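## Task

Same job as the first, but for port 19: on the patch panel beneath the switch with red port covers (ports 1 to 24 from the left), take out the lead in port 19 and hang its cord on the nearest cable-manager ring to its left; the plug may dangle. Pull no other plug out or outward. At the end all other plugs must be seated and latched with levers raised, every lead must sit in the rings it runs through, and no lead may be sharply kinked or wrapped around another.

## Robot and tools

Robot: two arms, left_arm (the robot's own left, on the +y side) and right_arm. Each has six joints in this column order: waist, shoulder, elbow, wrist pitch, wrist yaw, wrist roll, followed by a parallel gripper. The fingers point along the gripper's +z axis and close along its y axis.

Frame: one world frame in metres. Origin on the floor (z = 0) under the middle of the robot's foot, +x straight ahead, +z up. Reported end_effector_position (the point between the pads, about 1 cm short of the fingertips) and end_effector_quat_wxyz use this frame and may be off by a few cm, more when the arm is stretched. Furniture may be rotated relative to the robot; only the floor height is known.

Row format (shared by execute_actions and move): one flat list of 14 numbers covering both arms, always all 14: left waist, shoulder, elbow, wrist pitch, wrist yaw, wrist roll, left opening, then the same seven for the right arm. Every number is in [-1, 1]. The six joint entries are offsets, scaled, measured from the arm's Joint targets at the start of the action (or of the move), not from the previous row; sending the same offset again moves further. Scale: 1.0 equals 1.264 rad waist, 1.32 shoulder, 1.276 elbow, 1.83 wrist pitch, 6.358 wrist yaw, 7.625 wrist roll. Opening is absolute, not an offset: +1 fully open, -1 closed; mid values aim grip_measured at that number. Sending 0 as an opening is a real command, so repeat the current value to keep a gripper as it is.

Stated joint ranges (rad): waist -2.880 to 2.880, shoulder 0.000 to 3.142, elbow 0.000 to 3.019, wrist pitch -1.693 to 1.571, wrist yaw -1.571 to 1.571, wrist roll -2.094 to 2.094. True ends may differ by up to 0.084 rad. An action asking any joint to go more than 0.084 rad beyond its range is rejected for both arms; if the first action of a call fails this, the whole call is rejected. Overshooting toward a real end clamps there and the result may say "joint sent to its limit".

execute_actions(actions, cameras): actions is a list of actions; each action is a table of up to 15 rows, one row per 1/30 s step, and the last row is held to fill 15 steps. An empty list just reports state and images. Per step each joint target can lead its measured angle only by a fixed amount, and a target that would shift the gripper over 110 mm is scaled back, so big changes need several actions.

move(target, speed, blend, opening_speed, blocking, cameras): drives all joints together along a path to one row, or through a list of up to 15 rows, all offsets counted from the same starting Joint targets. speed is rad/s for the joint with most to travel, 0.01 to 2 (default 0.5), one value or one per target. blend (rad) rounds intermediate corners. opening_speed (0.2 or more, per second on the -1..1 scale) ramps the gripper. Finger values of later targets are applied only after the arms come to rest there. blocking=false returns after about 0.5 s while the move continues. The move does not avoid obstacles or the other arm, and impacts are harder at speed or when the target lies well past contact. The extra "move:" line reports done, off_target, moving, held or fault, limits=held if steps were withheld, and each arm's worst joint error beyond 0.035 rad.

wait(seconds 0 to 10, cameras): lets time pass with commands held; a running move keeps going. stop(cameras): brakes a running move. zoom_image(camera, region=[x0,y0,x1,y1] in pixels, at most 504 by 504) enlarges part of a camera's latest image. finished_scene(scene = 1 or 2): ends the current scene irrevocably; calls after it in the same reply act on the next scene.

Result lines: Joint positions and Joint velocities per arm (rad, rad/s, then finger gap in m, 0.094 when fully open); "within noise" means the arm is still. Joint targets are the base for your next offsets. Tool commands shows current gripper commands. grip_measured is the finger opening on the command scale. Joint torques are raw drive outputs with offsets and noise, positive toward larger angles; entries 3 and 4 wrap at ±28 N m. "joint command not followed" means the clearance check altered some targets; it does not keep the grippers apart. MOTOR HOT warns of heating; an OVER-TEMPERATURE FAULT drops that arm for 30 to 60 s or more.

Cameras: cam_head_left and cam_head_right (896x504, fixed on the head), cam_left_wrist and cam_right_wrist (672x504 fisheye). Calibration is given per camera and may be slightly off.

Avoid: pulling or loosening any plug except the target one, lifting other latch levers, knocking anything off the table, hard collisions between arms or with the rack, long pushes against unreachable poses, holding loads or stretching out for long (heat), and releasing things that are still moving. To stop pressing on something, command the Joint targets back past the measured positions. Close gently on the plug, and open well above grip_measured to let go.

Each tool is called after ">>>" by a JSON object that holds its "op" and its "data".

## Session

Scene 1 done. On to scene 2.

>>> {"op": "execute_actions", "data": {"actions": []}}

>>> {"op": "zoom_image", "data": {"camera": "cam_head_left", "region": [200, 0, 600, 160]}}

>>> {"op": "zoom_image", "data": {"camera": "cam_head_right", "region": [160, 0, 560, 160]}}

Scene clock: 0.00 s.
left_arm: end_effector_position=(+0.6666, -0.1237, +1.0435) grip_measured=+1.000 end_effector_quat_wxyz=(+0.256, -0.383, +0.878, +0.129) | right_arm: end_effector_position=(+0.6066, -0.4755, +1.0561) grip_measured=+1.000 end_effector_quat_wxyz=(+0.222, +0.811, +0.460, -0.286)
Joint positions: left_arm=[0.252 3.015 2.001 1.193 -1.387 0.121 0.094] | right_arm=[-0.952 1.782 0.926 0.221 1.259 1.707 0.094]
Joint velocities: within noise
Joint torques (N m): no reading
Heat: left arm: hottest shoulder 31 °C; right arm: hottest elbow 33 °C.
Joint targets: left_arm=[0.246 3.012 2.006 1.196 -1.387 0.121] | right_arm=[-0.951 1.779 0.922 0.222 1.260 1.707]
Tool commands: left_gripper/opening=+1.0 right_gripper/opening=+1.0
camera_calibration:
cam_left_wrist: T_world_to_cam=[[0.739761, -0.672324, -0.0270957, -0.546154], [-0.670392, -0.739892, 0.0559892, 0.299063], [-0.0576908, -0.0232539, -0.998064, 1.1994], [0, 0, 0, 1]] pos_world=[0.673707, -0.118027, 1.16554]
cam_right_wrist: T_world_to_cam=[[-0.881086, 0.466936, -0.0752214, 0.832761], [0.472596, 0.875416, -0.101487, 0.239468], [0.0184621, -0.124968, -0.991989, 1.09998], [0, 0, 0, 1]] pos_world=[0.600255, -0.461018, 1.17811]

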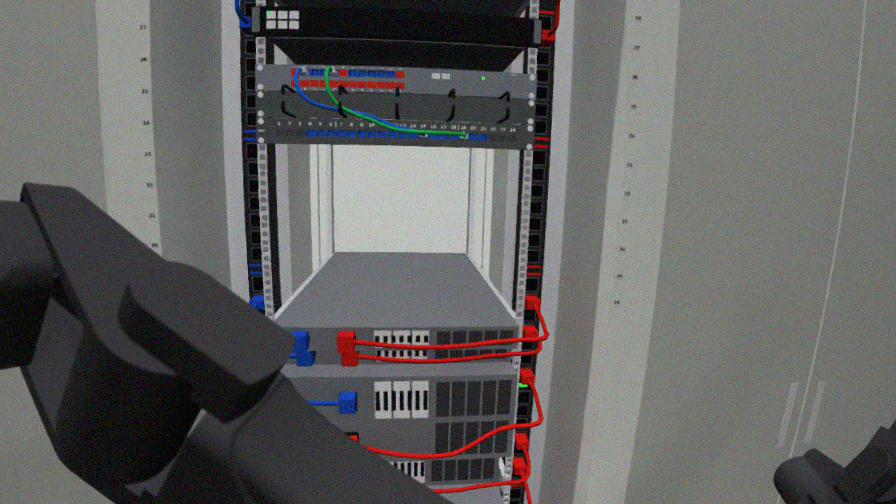

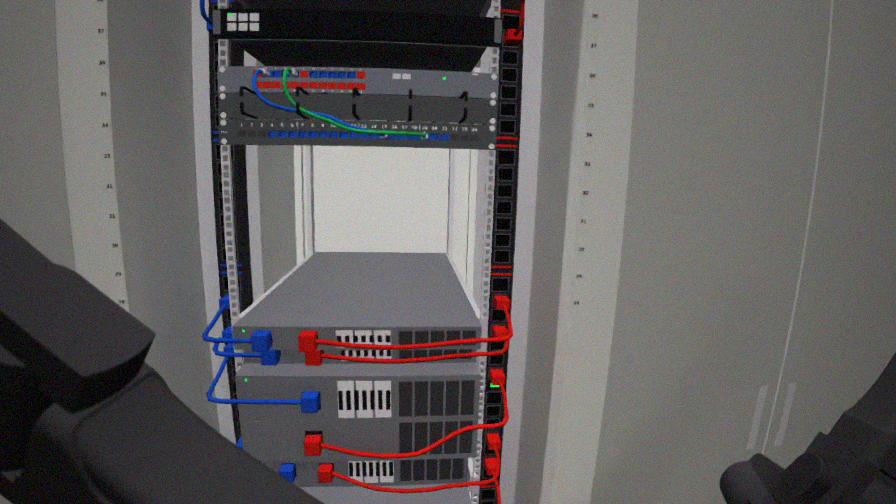

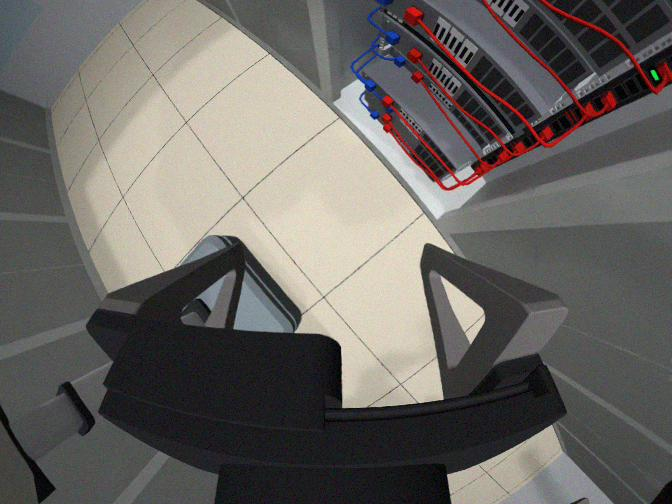

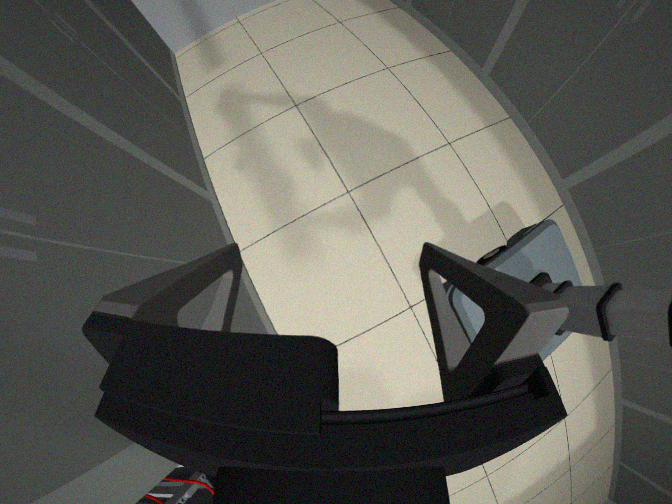

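Scaled by 1.260 from the camera's 896x504 image, which has a finer 1280x720 frame.

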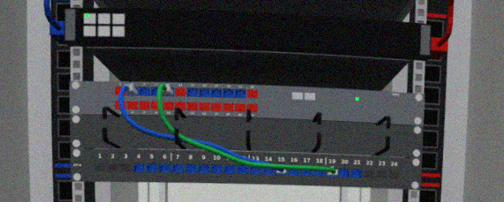

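Scaled by 1.260 from the camera's 896x504 image, which has a finer 1280x720 frame.

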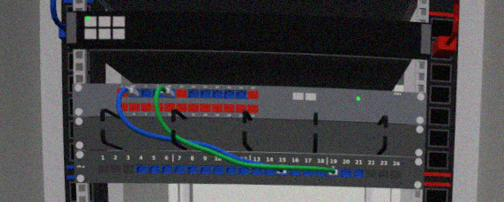

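>>> {"op": "zoom_image", "data": {"camera": "cam_head_left", "region": [260, 50, 400, 150]}}

>>> {"op": "zoom_image", "data": {"camera": "cam_head_left", "region": [380, 60, 540, 160]}}

>>> {"op": "zoom_image", "data": {"camera": "cam_head_right", "region": [220, 50, 360, 150]}}

>>> {"op": "zoom_image", "data": {"camera": "cam_head_right", "region": [340, 60, 500, 160]}}

Scaled by 3.600 from the camera's 896x504 image, which has a finer 1280x720 frame.

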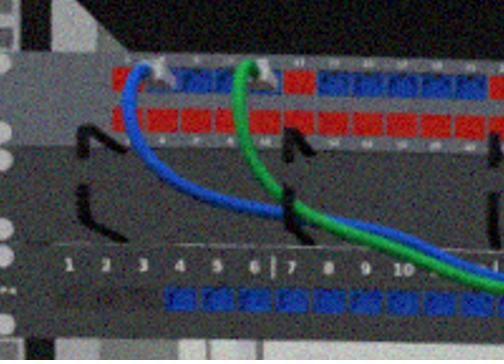

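Scaled by 3.150 from the camera's 896x504 image, which has a finer 1280x720 frame.

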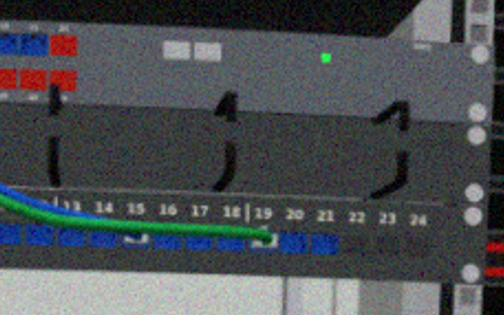

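Scaled by 3.600 from the camera's 896x504 image, which has a finer 1280x720 frame.

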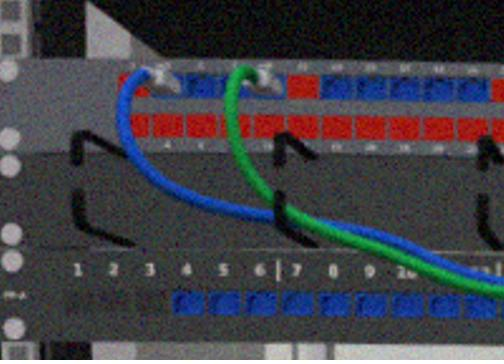

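Scaled by 3.150 from the camera's 896x504 image, which has a finer 1280x720 frame.

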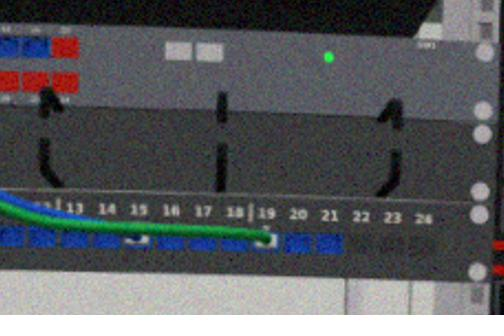

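>>> {"op": "move", "data": {"target": [0,0,0,0,0,0,1,0.743,0.024,0.170,0.544,-0.1515,-0.1628,0], "speed": 0.6}}

Scene clock: 9.60 s.
left_arm: end_effector_position=(+0.6666, -0.1237, +1.0435) grip_measured=+1.000 end_effector_quat_wxyz=(+0.256, -0.383, +0.878, +0.129) | right_arm: end_effector_position=(+0.9299, -0.0843, +1.5705) grip_measured=+0.002 end_effector_quat_wxyz=(+0.439, +0.449, +0.553, +0.548)
Joint positions: left_arm=[0.252 3.015 2.001 1.193 -1.387 0.121 0.094] | right_arm=[-0.02 1.794 1.116 1.205 0.296 0.481 0.047]
Joint velocities: within noise
Joint torques (N m): left_arm=[-20.6 -10.64 1.61 1.03 0 0.03] | right_arm=[12.86 -6.59 6.08 1.88 -0.61 -0.14]
Heat: left arm: hottest waist 32 °C; right arm: hottest elbow 34 °C.
Joint targets: left_arm=[0.246 3.012 2.006 1.196 -1.387 0.121] | right_arm=[-0.012 1.811 1.139 1.217 0.296 0.466]
move: done
camera_calibration:
cam_left_wrist: T_world_to_cam=[[0.739761, -0.672324, -0.0270957, -0.546154], [-0.670392, -0.739892, 0.0559892, 0.299063], [-0.0576908, -0.0232539, -0.998064, 1.1994], [0, 0, 0, 1]] pos_world=[0.673707, -0.118027, 1.16554]
cam_right_wrist: T_world_to_cam=[[-0.0179854, -0.022092, -0.999594, 1.58146], [-0.750471, 0.660903, -0.00110353, 0.758002], [0.660659, 0.750146, -0.028466, -0.38348], [0, 0, 0, 1]] pos_world=[0.850651, -0.178362, 1.57074]

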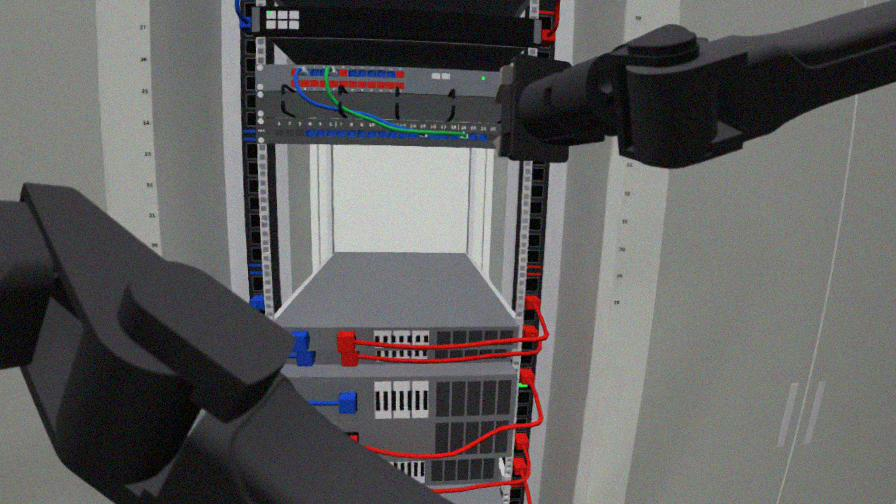

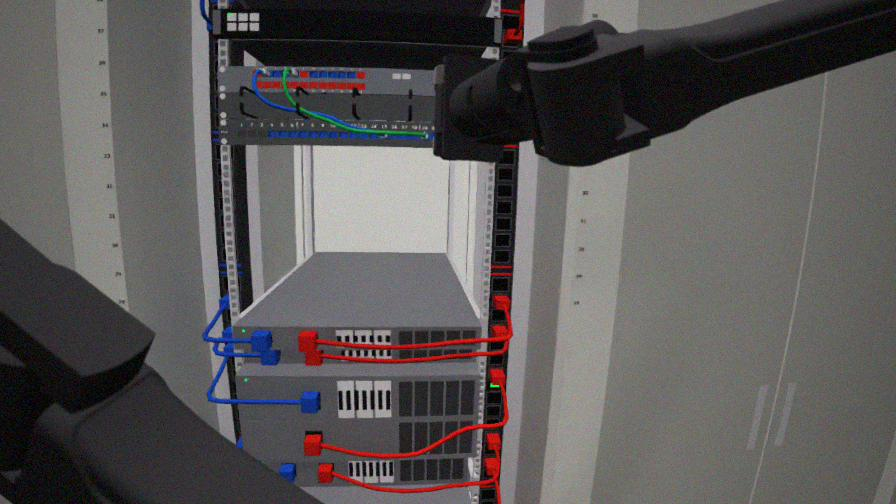

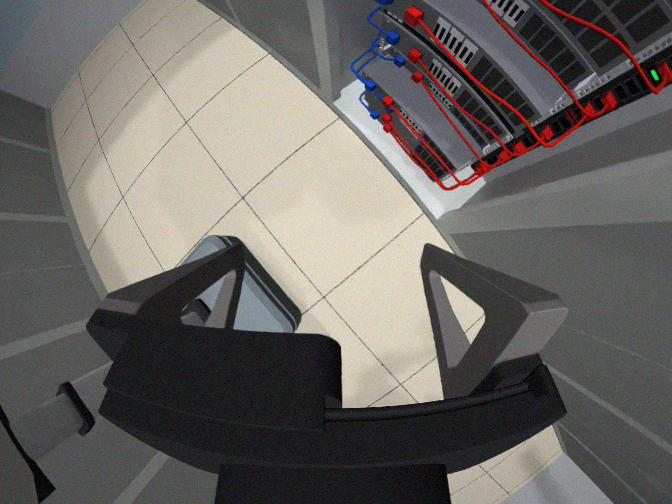

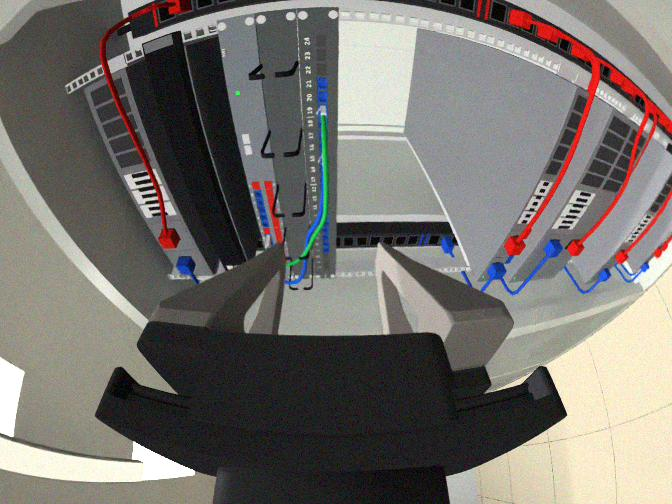

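>>> {"op": "zoom_image", "data": {"camera": "cam_right_wrist", "region": [220, 20, 380, 180]}}

>>> {"op": "zoom_image", "data": {"camera": "cam_right_wrist", "region": [240, 150, 380, 300]}}

Scaled by 3.150 from the camera's 672x504 image, which has a finer 960x720 frame.

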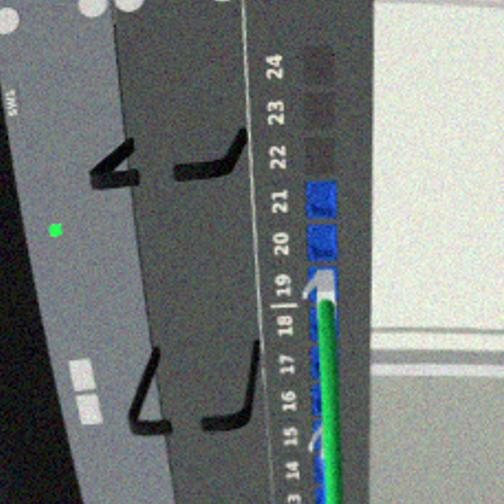

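Scaled by 3.360 from the camera's 672x504 image, which has a finer 960x720 frame.

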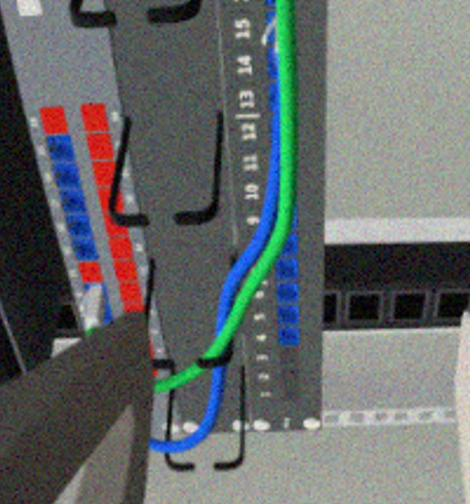

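>>> {"op": "zoom_image", "data": {"camera": "cam_right_wrist", "region": [295, 80, 355, 180]}}

Scaled by 5.040 from the camera's 672x504 image, which has a finer 960x720 frame.

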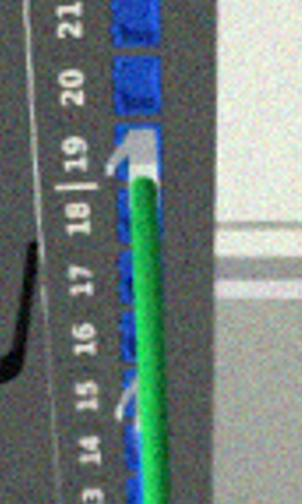

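>>> {"op": "move", "data": {"target": [0,0,0,0,0,0,1,-0.0712,0.090,0.3497,-0.1825,-0.012,0.0045,-0.1], "speed": 0.4, "cameras": ["cam_right_wrist","cam_head_left"]}}

>>> {"op": "zoom_image", "data": {"camera": "cam_right_wrist", "region": [240, 80, 440, 280]}}

Scene clock: 13.63 s.
left_arm: end_effector_position=(+0.6666, -0.1237, +1.0435) grip_measured=+1.000 end_effector_quat_wxyz=(+0.256, -0.383, +0.878, +0.129) | right_arm: end_effector_position=(+1.0676, -0.0771, +1.5889) grip_measured=-0.098 end_effector_quat_wxyz=(+0.453, +0.437, +0.548, +0.551)
Joint positions: left_arm=[0.252 3.015 2.001 1.193 -1.387 0.121 0.094] | right_arm=[-0.077 1.912 1.559 0.89 0.222 0.486 0.042]
Joint velocities: within noise
Joint torques (N m): left_arm=[-20.6 -10.64 1.61 1.05 0 0.03] | right_arm=[13.04 -8.76 6.94 1.24 -0.65 0.14]
Heat: left arm: hottest waist 32 °C; right arm: hottest elbow 34 °C.
Joint targets: left_arm=[0.246 3.012 2.006 1.196 -1.387 0.121] | right_arm=[-0.102 1.929 1.585 0.883 0.220 0.500]
move: done
camera_calibration:
cam_right_wrist: T_world_to_cam=[[0.0162479, -0.0361921, -0.999213, 1.56427], [-0.746978, 0.663863, -0.0361919, 0.908923], [0.66465, 0.746978, -0.0162484, -0.503264], [0, 0, 0, 1]] pos_world=[0.988024, -0.170859, 1.58776]
Images, in order (width x height): cam_head_left 896x504, cam_right_wrist 672x504.

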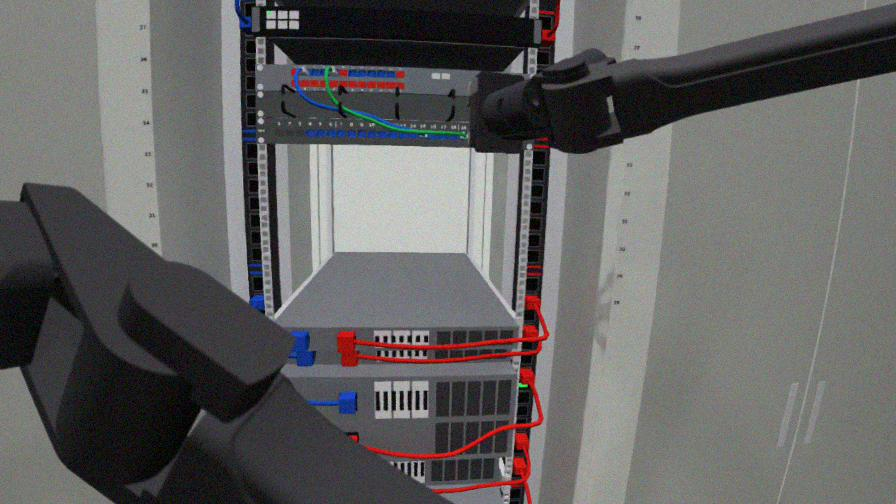

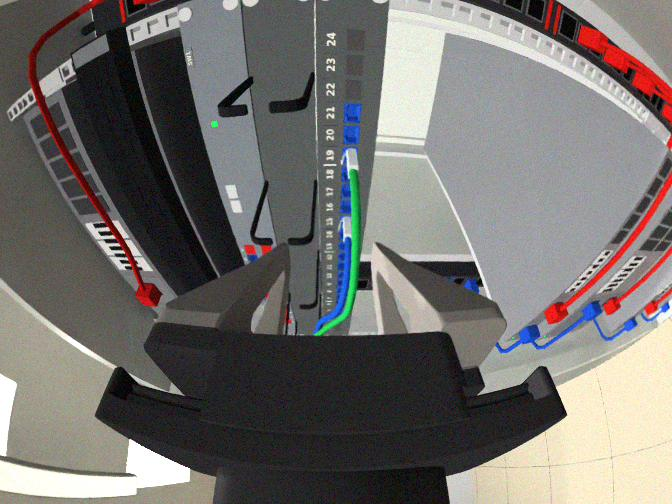

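Scaled by 2.520 from the camera's 672x504 image, which has a finer 960x720 frame.

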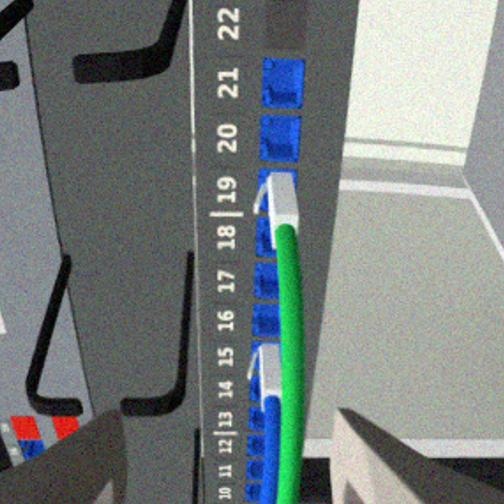

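>>> {"op": "move", "data": {"target": [0,0,0,0,0,0,1,-0.023,0.035,0.0815,-0.033,-0.0005,0.0005,-0.2], "speed": 0.3, "cameras": ["cam_right_wrist","cam_head_left"]}}

>>> {"op": "zoom_image", "data": {"camera": "cam_right_wrist", "region": [240, 80, 440, 280]}}

Scene clock: 15.93 s.
left_arm: end_effector_position=(+0.6666, -0.1237, +1.0435) grip_measured=+1.000 end_effector_quat_wxyz=(+0.256, -0.383, +0.878, +0.129) | right_arm: end_effector_position=(+1.0951, -0.0760, +1.5711) grip_measured=-0.198 end_effector_quat_wxyz=(+0.453, +0.441, +0.556, +0.540)
Joint positions: left_arm=[0.252 3.015 2.001 1.193 -1.387 0.121 0.094] | right_arm=[-0.107 1.959 1.657 0.83 0.219 0.49 0.038]
Joint velocities: within noise
Joint torques (N m): left_arm=[-20.6 -10.58 1.61 1.03 0 0.03] | right_arm=[13.57 -9.82 7.64 1.21 -0.66 0.12]
Heat: left arm: hottest waist 33 °C; right arm: hottest elbow 34 °C.
Joint targets: left_arm=[0.246 3.012 2.006 1.196 -1.387 0.121] | right_arm=[-0.131 1.976 1.689 0.823 0.217 0.504]
move: done
camera_calibration:
cam_right_wrist: T_world_to_cam=[[-0.00364859, -0.0533209, -0.998571, 1.56561], [-0.743434, 0.667997, -0.0329528, 0.919393], [0.668799, 0.742251, -0.0420778, -0.487017], [0, 0, 0, 1]] pos_world=[1.01494, -0.169182, 1.57318]
Images, in order (width x height): cam_head_left 896x504, cam_right_wrist 672x504.

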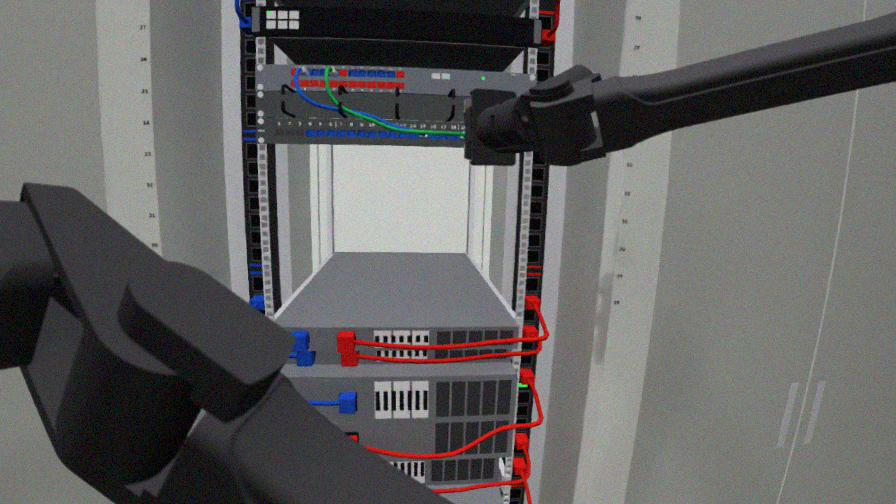

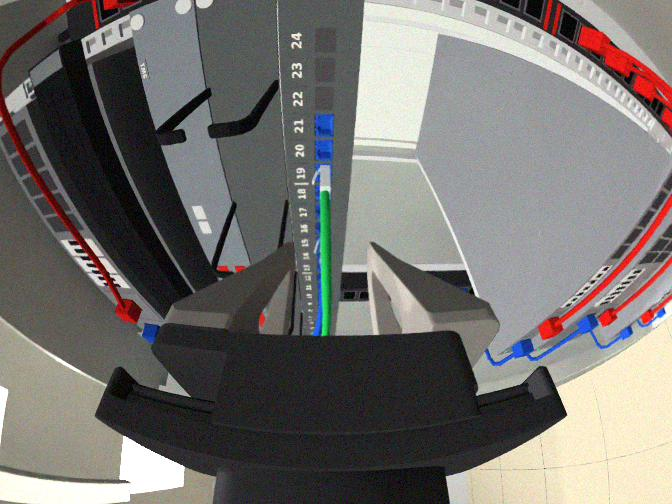

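Scaled by 2.520 from the camera's 672x504 image, which has a finer 960x720 frame.

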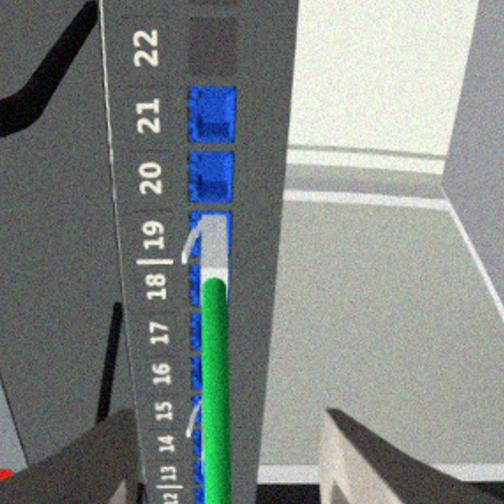

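>>> {"op": "move", "data": {"target": [0,0,0,0,0,0,1,-0.0103,0.031,0.0886,-0.0385,-0.0019,0.001,-0.25], "speed": 0.2, "cameras": ["cam_right_wrist"]}}

>>> {"op": "zoom_image", "data": {"camera": "cam_right_wrist", "region": [200, 50, 450, 300]}}

Scene clock: 17.63 s.
left_arm: end_effector_position=(+0.6666, -0.1237, +1.0435) grip_measured=+1.000 end_effector_quat_wxyz=(+0.256, -0.383, +0.878, +0.129) | right_arm: end_effector_position=(+1.1233, -0.0767, +1.5755) grip_measured=-0.248 end_effector_quat_wxyz=(+0.454, +0.441, +0.553, +0.543)
Joint positions: left_arm=[0.252 3.015 2.001 1.193 -1.387 0.121 0.094] | right_arm=[-0.116 1.998 1.77 0.76 0.207 0.497 0.035]
Joint velocities: within noise
Joint torques (N m): left_arm=[-20.6 -10.64 1.62 1.03 0 0.03] | right_arm=[13.86 -10.29 7.71 1.31 -0.66 0.15]
Heat: left arm: hottest waist 33 °C; right arm: hottest elbow 34 °C.
Joint targets: left_arm=[0.246 3.012 2.006 1.196 -1.387 0.121] | right_arm=[-0.144 2.016 1.802 0.753 0.205 0.512]
move: done
camera_calibration:
cam_right_wrist: T_world_to_cam=[[0.0018706, -0.0483014, -0.998831, 1.56468], [-0.74185, 0.669715, -0.0337753, 0.940604], [0.670563, 0.741046, -0.0345796, -0.519014], [0, 0, 0, 1]] pos_world=[1.04289, -0.169748, 1.57667]
Images, in order (width x height): cam_right_wrist 672x504.

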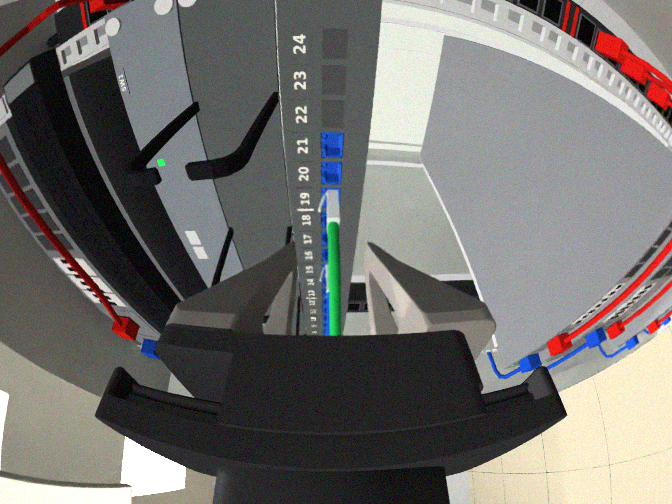

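Scaled by 2.016 from the camera's 672x504 image, which has a finer 960x720 frame.

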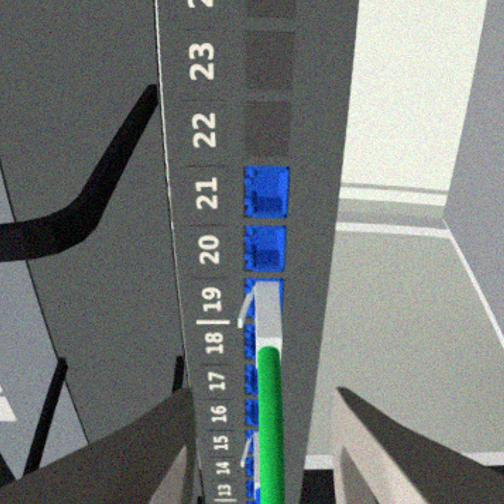

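>>> {"op": "move", "data": {"target": [0,0,0,0,0,0,1,-0.0103,0.0318,0.0886,-0.0388,-0.002,0.001,-0.25], "speed": 0.15, "cameras": ["cam_right_wrist"]}}

>>> {"op": "zoom_image", "data": {"camera": "cam_right_wrist", "region": [200, 50, 450, 300]}}

Scene clock: 19.43 s.
left_arm: end_effector_position=(+0.6666, -0.1237, +1.0435) grip_measured=+1.000 end_effector_quat_wxyz=(+0.256, -0.383, +0.878, +0.129) | right_arm: end_effector_position=(+1.1493, -0.0776, +1.5760) grip_measured=-0.248 end_effector_quat_wxyz=(+0.454, +0.440, +0.552, +0.544)
Joint positions: left_arm=[0.252 3.015 2.001 1.193 -1.387 0.121 0.094] | right_arm=[-0.128 2.039 1.882 0.689 0.194 0.505 0.035]
Joint velocities: within noise
Joint torques (N m): left_arm=[-20.6 -10.64 1.61 1.05 0 0.03] | right_arm=[14.39 -11.11 8.08 1.28 -0.67 0.12]
Heat: left arm: hottest waist 33 °C; right arm: hottest elbow 34 °C.
Joint targets: left_arm=[0.246 3.012 2.006 1.196 -1.387 0.121] | right_arm=[-0.157 2.058 1.915 0.682 0.192 0.519]
move: done
camera_calibration:
cam_right_wrist: T_world_to_cam=[[0.00384199, -0.0462772, -0.998921, 1.56303], [-0.742329, 0.66918, -0.0338563, 0.961147], [0.670024, 0.741658, -0.0317819, -0.539538], [0, 0, 0, 1]] pos_world=[1.06899, -0.170695, 1.57674]
Images, in order (width x height): cam_right_wrist 672x504.

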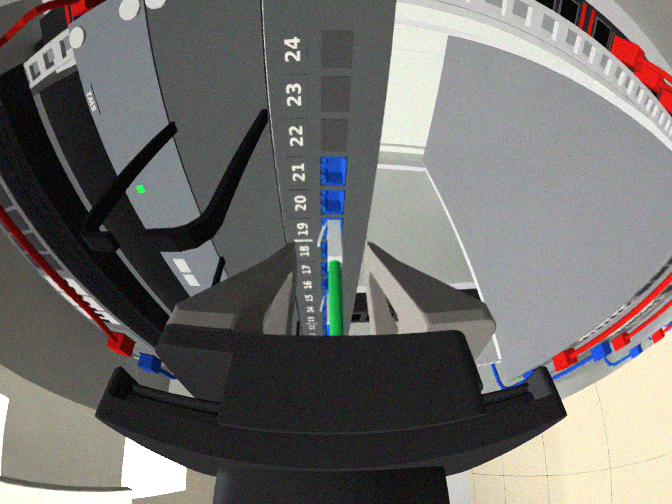

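Scaled by 2.016 from the camera's 672x504 image, which has a finer 960x720 frame.

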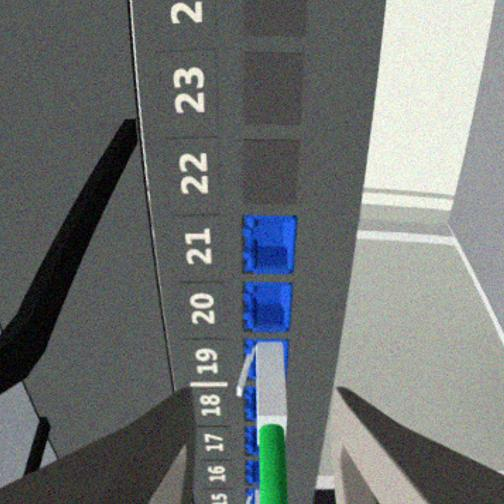

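>>> {"op": "move", "data": {"target": [0,0,0,0,0,0,1,-0.0038,0.0139,0.0343,-0.0139,0,0,-0.25], "speed": 0.1, "cameras": ["cam_right_wrist"]}}

>>> {"op": "zoom_image", "data": {"camera": "cam_right_wrist", "region": [280, 180, 400, 300]}}

Scene clock: 20.67 s.
left_arm: end_effector_position=(+0.6666, -0.1237, +1.0435) grip_measured=+1.000 end_effector_quat_wxyz=(+0.256, -0.383, +0.878, +0.129) | right_arm: end_effector_position=(+1.1582, -0.0769, +1.5744) grip_measured=-0.248 end_effector_quat_wxyz=(+0.454, +0.441, +0.553, +0.542)
Joint positions: left_arm=[0.252 3.015 2.001 1.193 -1.387 0.121 0.094] | right_arm=[-0.132 2.058 1.925 0.663 0.194 0.505 0.035]
Joint velocities: within noise
Joint torques (N m): left_arm=[-20.6 -10.58 1.59 1.05 0 0.03] | right_arm=[14.39 -10.75 8.31 1.07 -0.65 0.12]
Heat: left arm: hottest waist 33 °C; right arm: hottest elbow 35 °C.
Joint targets: left_arm=[0.246 3.012 2.006 1.196 -1.387 0.121] | right_arm=[-0.161 2.077 1.959 0.656 0.192 0.519]
move: done
camera_calibration:
cam_right_wrist: T_world_to_cam=[[0.000604761, -0.0489691, -0.9988, 1.56487], [-0.741845, 0.669745, -0.0332854, 0.965819], [0.670572, 0.740975, -0.0359224, -0.54022], [0, 0, 0, 1]] pos_world=[1.0778, -0.169934, 1.57574]
Images, in order (width x height): cam_right_wrist 672x504.

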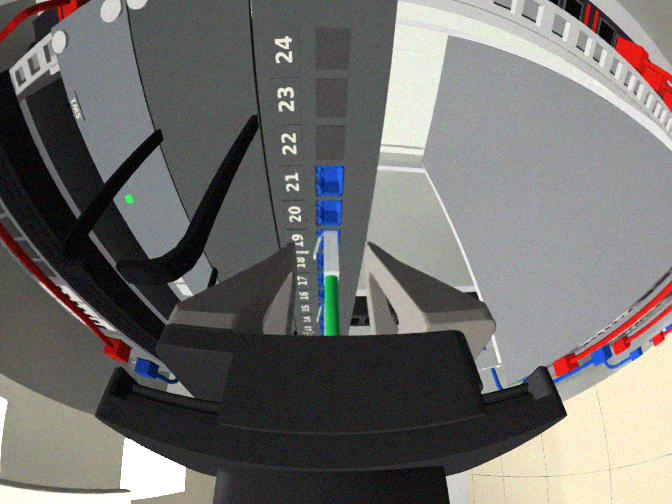

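Scaled by 4.200 from the camera's 672x504 image, which has a finer 960x720 frame.

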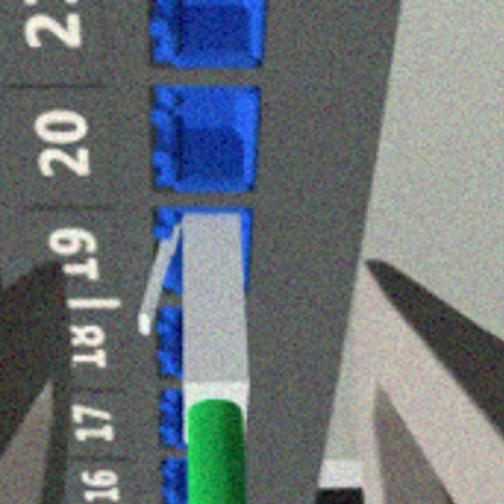

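>>> {"op": "move", "data": {"target": [0,0,0,0,0,0,1,0,0,0,0,0,0,-0.93], "opening_speed": 0.5, "cameras": ["cam_right_wrist"]}}

>>> {"op": "zoom_image", "data": {"camera": "cam_right_wrist", "region": [280, 180, 400, 300]}}

Scene clock: 22.67 s.
left_arm: end_effector_position=(+0.6666, -0.1237, +1.0435) grip_measured=+1.000 end_effector_quat_wxyz=(+0.256, -0.383, +0.878, +0.129) | right_arm: end_effector_position=(+1.1582, -0.0766, +1.5745) grip_measured=-0.861 end_effector_quat_wxyz=(+0.453, +0.440, +0.553, +0.543)
Joint positions: left_arm=[0.252 3.015 2.001 1.193 -1.387 0.121 0.094] | right_arm=[-0.132 2.058 1.925 0.663 0.191 0.507 0.007]
Joint velocities: within noise
Joint torques (N m): left_arm=[-20.6 -10.58 1.62 1.05 0 0.03] | right_arm=[14.33 -10.81 8.13 1.28 -0.53 0.12]
Heat: left arm: hottest waist 34 °C; right arm: hottest elbow 35 °C.
Joint targets: left_arm=[0.246 3.012 2.006 1.196 -1.387 0.121] | right_arm=[-0.162 2.077 1.959 0.656 0.192 0.519]
move: done
camera_calibration:
cam_right_wrist: T_world_to_cam=[[0.00233324, -0.0470286, -0.998891, 1.56326], [-0.743121, 0.668333, -0.0332015, 0.966882], [0.669153, 0.742374, -0.0333885, -0.54265], [0, 0, 0, 1]] pos_world=[1.07798, -0.169833, 1.57551]
Images, in order (width x height): cam_right_wrist 672x504.

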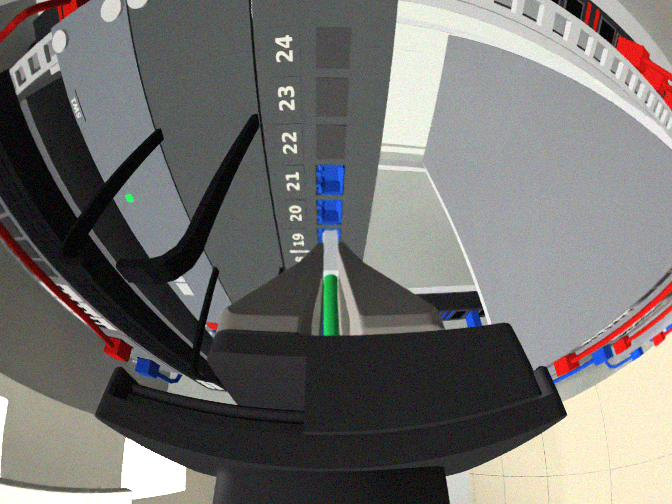

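Scaled by 4.200 from the camera's 672x504 image, which has a finer 960x720 frame.

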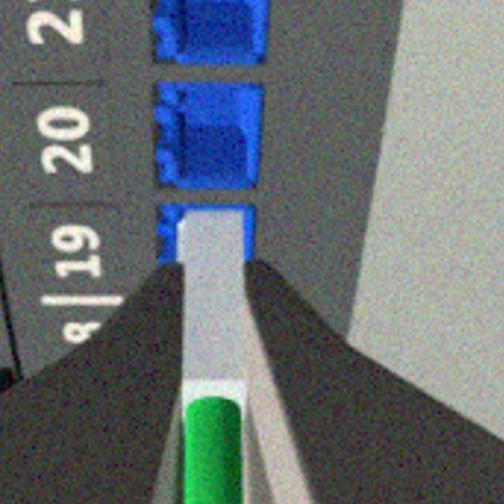

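>>> {"op": "move", "data": {"target": [0,0,0,0,0,0,1,0.061,-0.1114,-0.224,0.083,0.0039,-0.0031,-0.93], "speed": 0.15}}

>>> {"op": "zoom_image", "data": {"camera": "cam_right_wrist", "region": [220, 120, 440, 340]}}

>>> {"op": "zoom_image", "data": {"camera": "cam_head_left", "region": [260, 50, 500, 160]}}

Scene clock: 27.27 s.
left_arm: end_effector_position=(+0.6666, -0.1237, +1.0435) grip_measured=+1.000 end_effector_quat_wxyz=(+0.256, -0.383, +0.878, +0.129) | right_arm: end_effector_position=(+1.1018, -0.0790, +1.5673) grip_measured=-0.863 end_effector_quat_wxyz=(+0.444, +0.442, +0.560, +0.542)
Joint positions: left_arm=[0.252 3.015 2.001 1.193 -1.387 0.121 0.094] | right_arm=[-0.116 1.956 1.673 0.793 0.214 0.507 0.006]
Joint velocities: within noise
Joint torques (N m): left_arm=[-20.6 -10.58 1.61 1.05 0 0.03] | right_arm=[18.32 -13.1 5.07 2.04 -0.51 -0.09]
Heat: left arm: hottest waist 34 °C; right arm: hottest elbow 35 °C.
Joint targets: left_arm=[0.246 3.012 2.006 1.196 -1.387 0.121] | right_arm=[-0.085 1.930 1.673 0.808 0.217 0.496]
move: done
camera_calibration:
cam_left_wrist: T_world_to_cam=[[0.739761, -0.672324, -0.0270957, -0.546154], [-0.670392, -0.739892, 0.0559892, 0.299063], [-0.0576908, -0.0232539, -0.998064, 1.1994], [0, 0, 0, 1]] pos_world=[0.673707, -0.118027, 1.16554]
cam_right_wrist: T_world_to_cam=[[-0.0157882, -0.0469513, -0.998772, 1.57583], [-0.752097, 0.658777, -0.0190796, 0.913302], [0.658864, 0.750872, -0.0457129, -0.47205], [0, 0, 0, 1]] pos_world=[1.02279, -0.173225, 1.56974]

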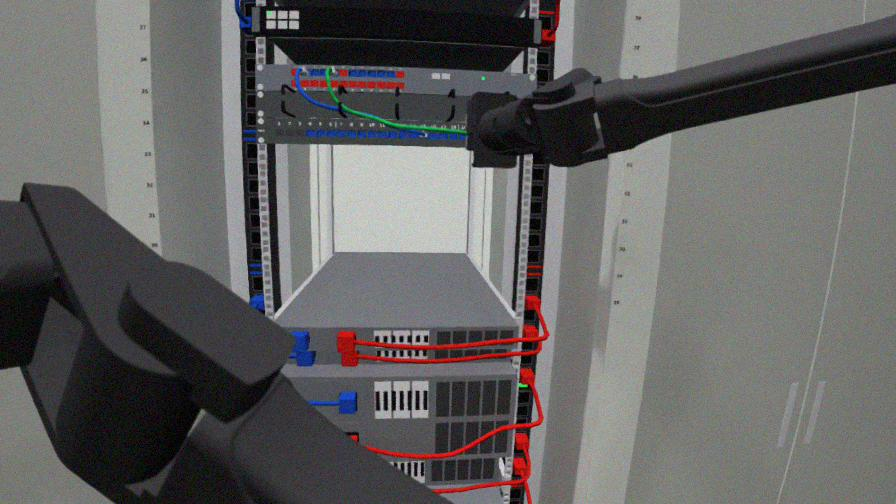

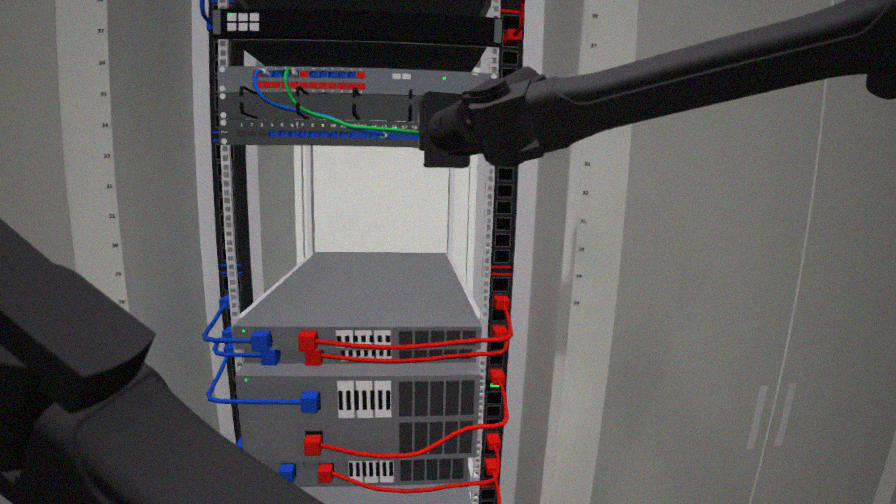

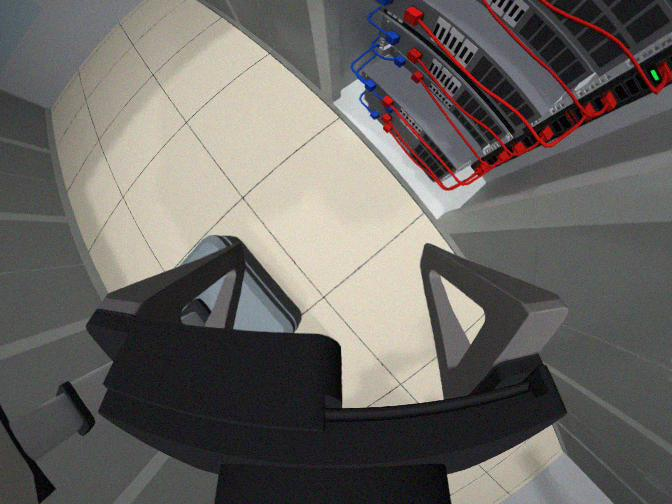

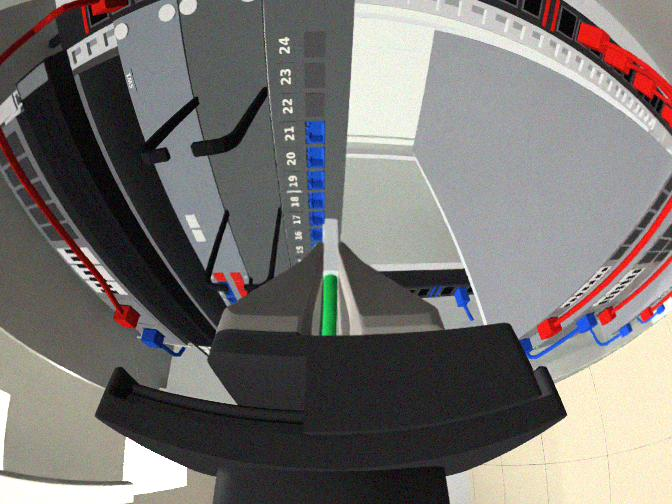

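Scaled by 2.291 from the camera's 672x504 image, which has a finer 960x720 frame.

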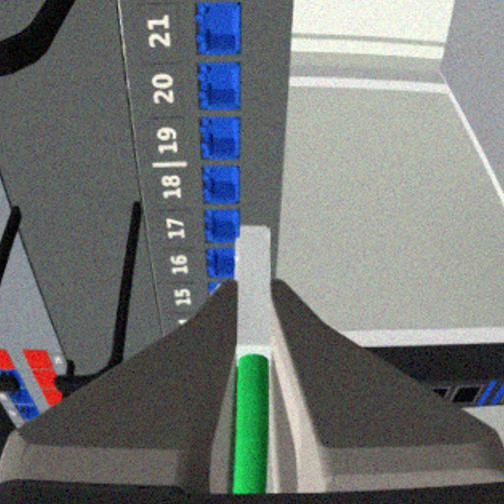

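Scaled by 2.100 from the camera's 896x504 image, which has a finer 1280x720 frame.

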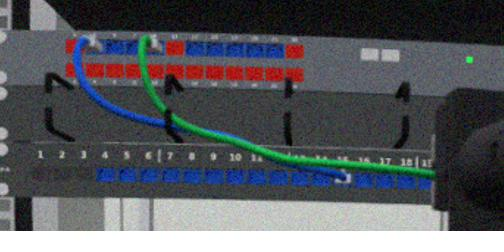

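>>> {"op": "move", "data": {"target": [0,0,0,0,0,0,1,0.068,-0.026,0.0306,-0.021,0.0104,-0.0028,-0.93], "speed": 0.15, "cameras": ["cam_head_left","cam_head_right","cam_right_wrist"]}}

>>> {"op": "zoom_image", "data": {"camera": "cam_right_wrist", "region": [220, 120, 440, 340]}}

>>> {"op": "zoom_image", "data": {"camera": "cam_head_left", "region": [320, 70, 480, 150]}}

>>> {"op": "zoom_image", "data": {"camera": "cam_head_right", "region": [280, 70, 440, 150]}}

Scene clock: 30.20 s.
left_arm: end_effector_position=(+0.6666, -0.1237, +1.0435) grip_measured=+1.000 end_effector_quat_wxyz=(+0.256, -0.383, +0.878, +0.129) | right_arm: end_effector_position=(+1.0941, -0.0821, +1.6360) grip_measured=-0.863 end_effector_quat_wxyz=(+0.443, +0.451, +0.544, +0.552)
Joint positions: left_arm=[0.252 3.015 2.001 1.193 -1.387 0.121 0.094] | right_arm=[-0.027 1.914 1.681 0.777 0.282 0.488 0.006]
Joint velocities: within noise
Joint torques (N m): left_arm=[-20.6 -10.64 1.61 1.03 0 0.03] | right_arm=[17.85 -11.11 7.8 0.96 -0.56 -0.08]
Heat: left arm: hottest waist 35 °C; right arm: hottest elbow 35 °C.
Joint targets: left_arm=[0.246 3.012 2.006 1.196 -1.387 0.121] | right_arm=[0.001 1.895 1.712 0.770 0.283 0.475]
move: done
camera_calibration:
cam_right_wrist: T_world_to_cam=[[-0.00457533, -0.0105414, -0.999934, 1.63683], [-0.742113, 0.670265, -0.00367035, 0.875626], [0.670259, 0.742047, -0.0108896, -0.531687], [0, 0, 0, 1]] pos_world=[1.01367, -0.17511, 1.63415]
Images, in order (width x height): cam_head_left 896x504, cam_head_right 896x504, cam_right_wrist 672x504.

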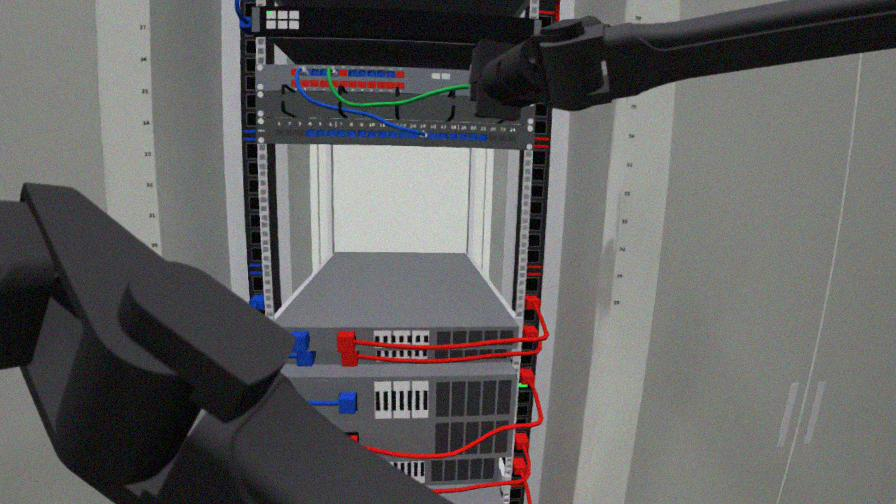

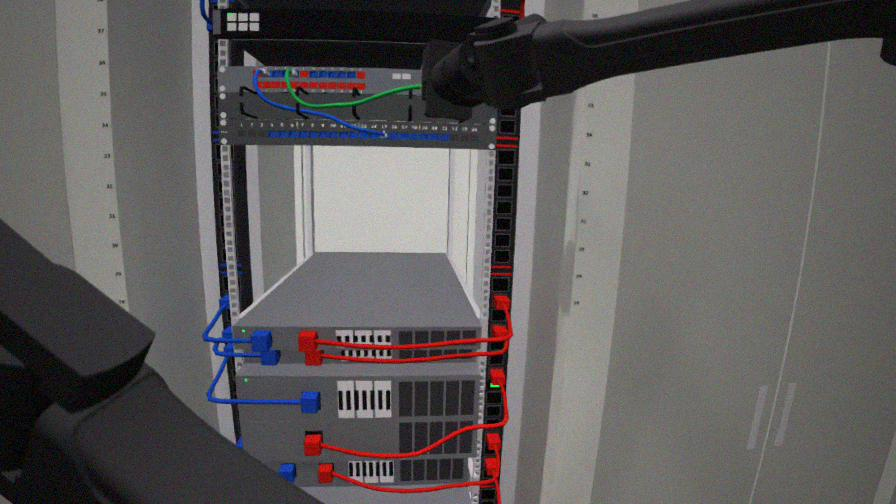

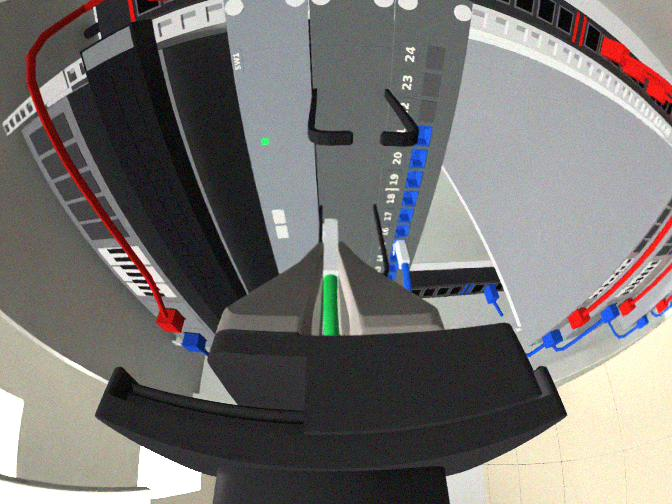

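Scaled by 2.291 from the camera's 672x504 image, which has a finer 960x720 frame.

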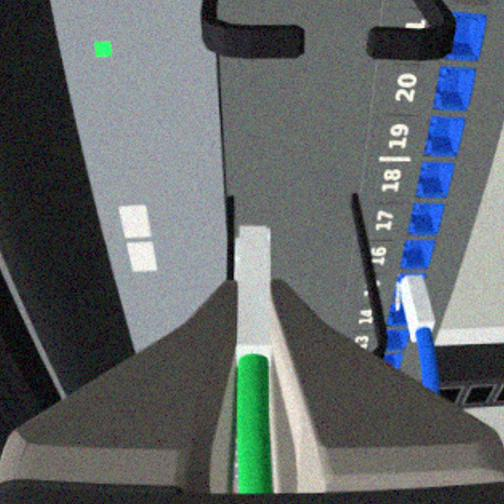

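Scaled by 3.150 from the camera's 896x504 image, which has a finer 1280x720 frame.

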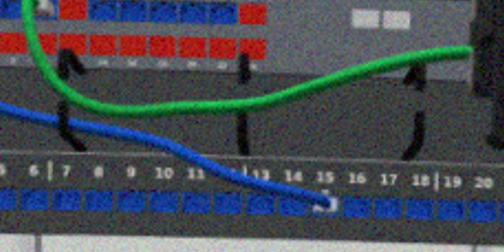

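Scaled by 3.150 from the camera's 896x504 image, which has a finer 1280x720 frame.

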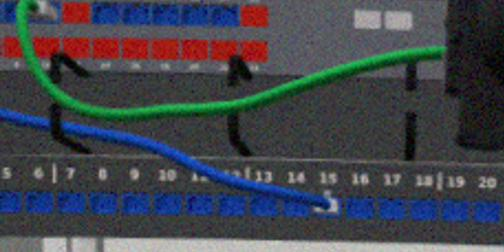

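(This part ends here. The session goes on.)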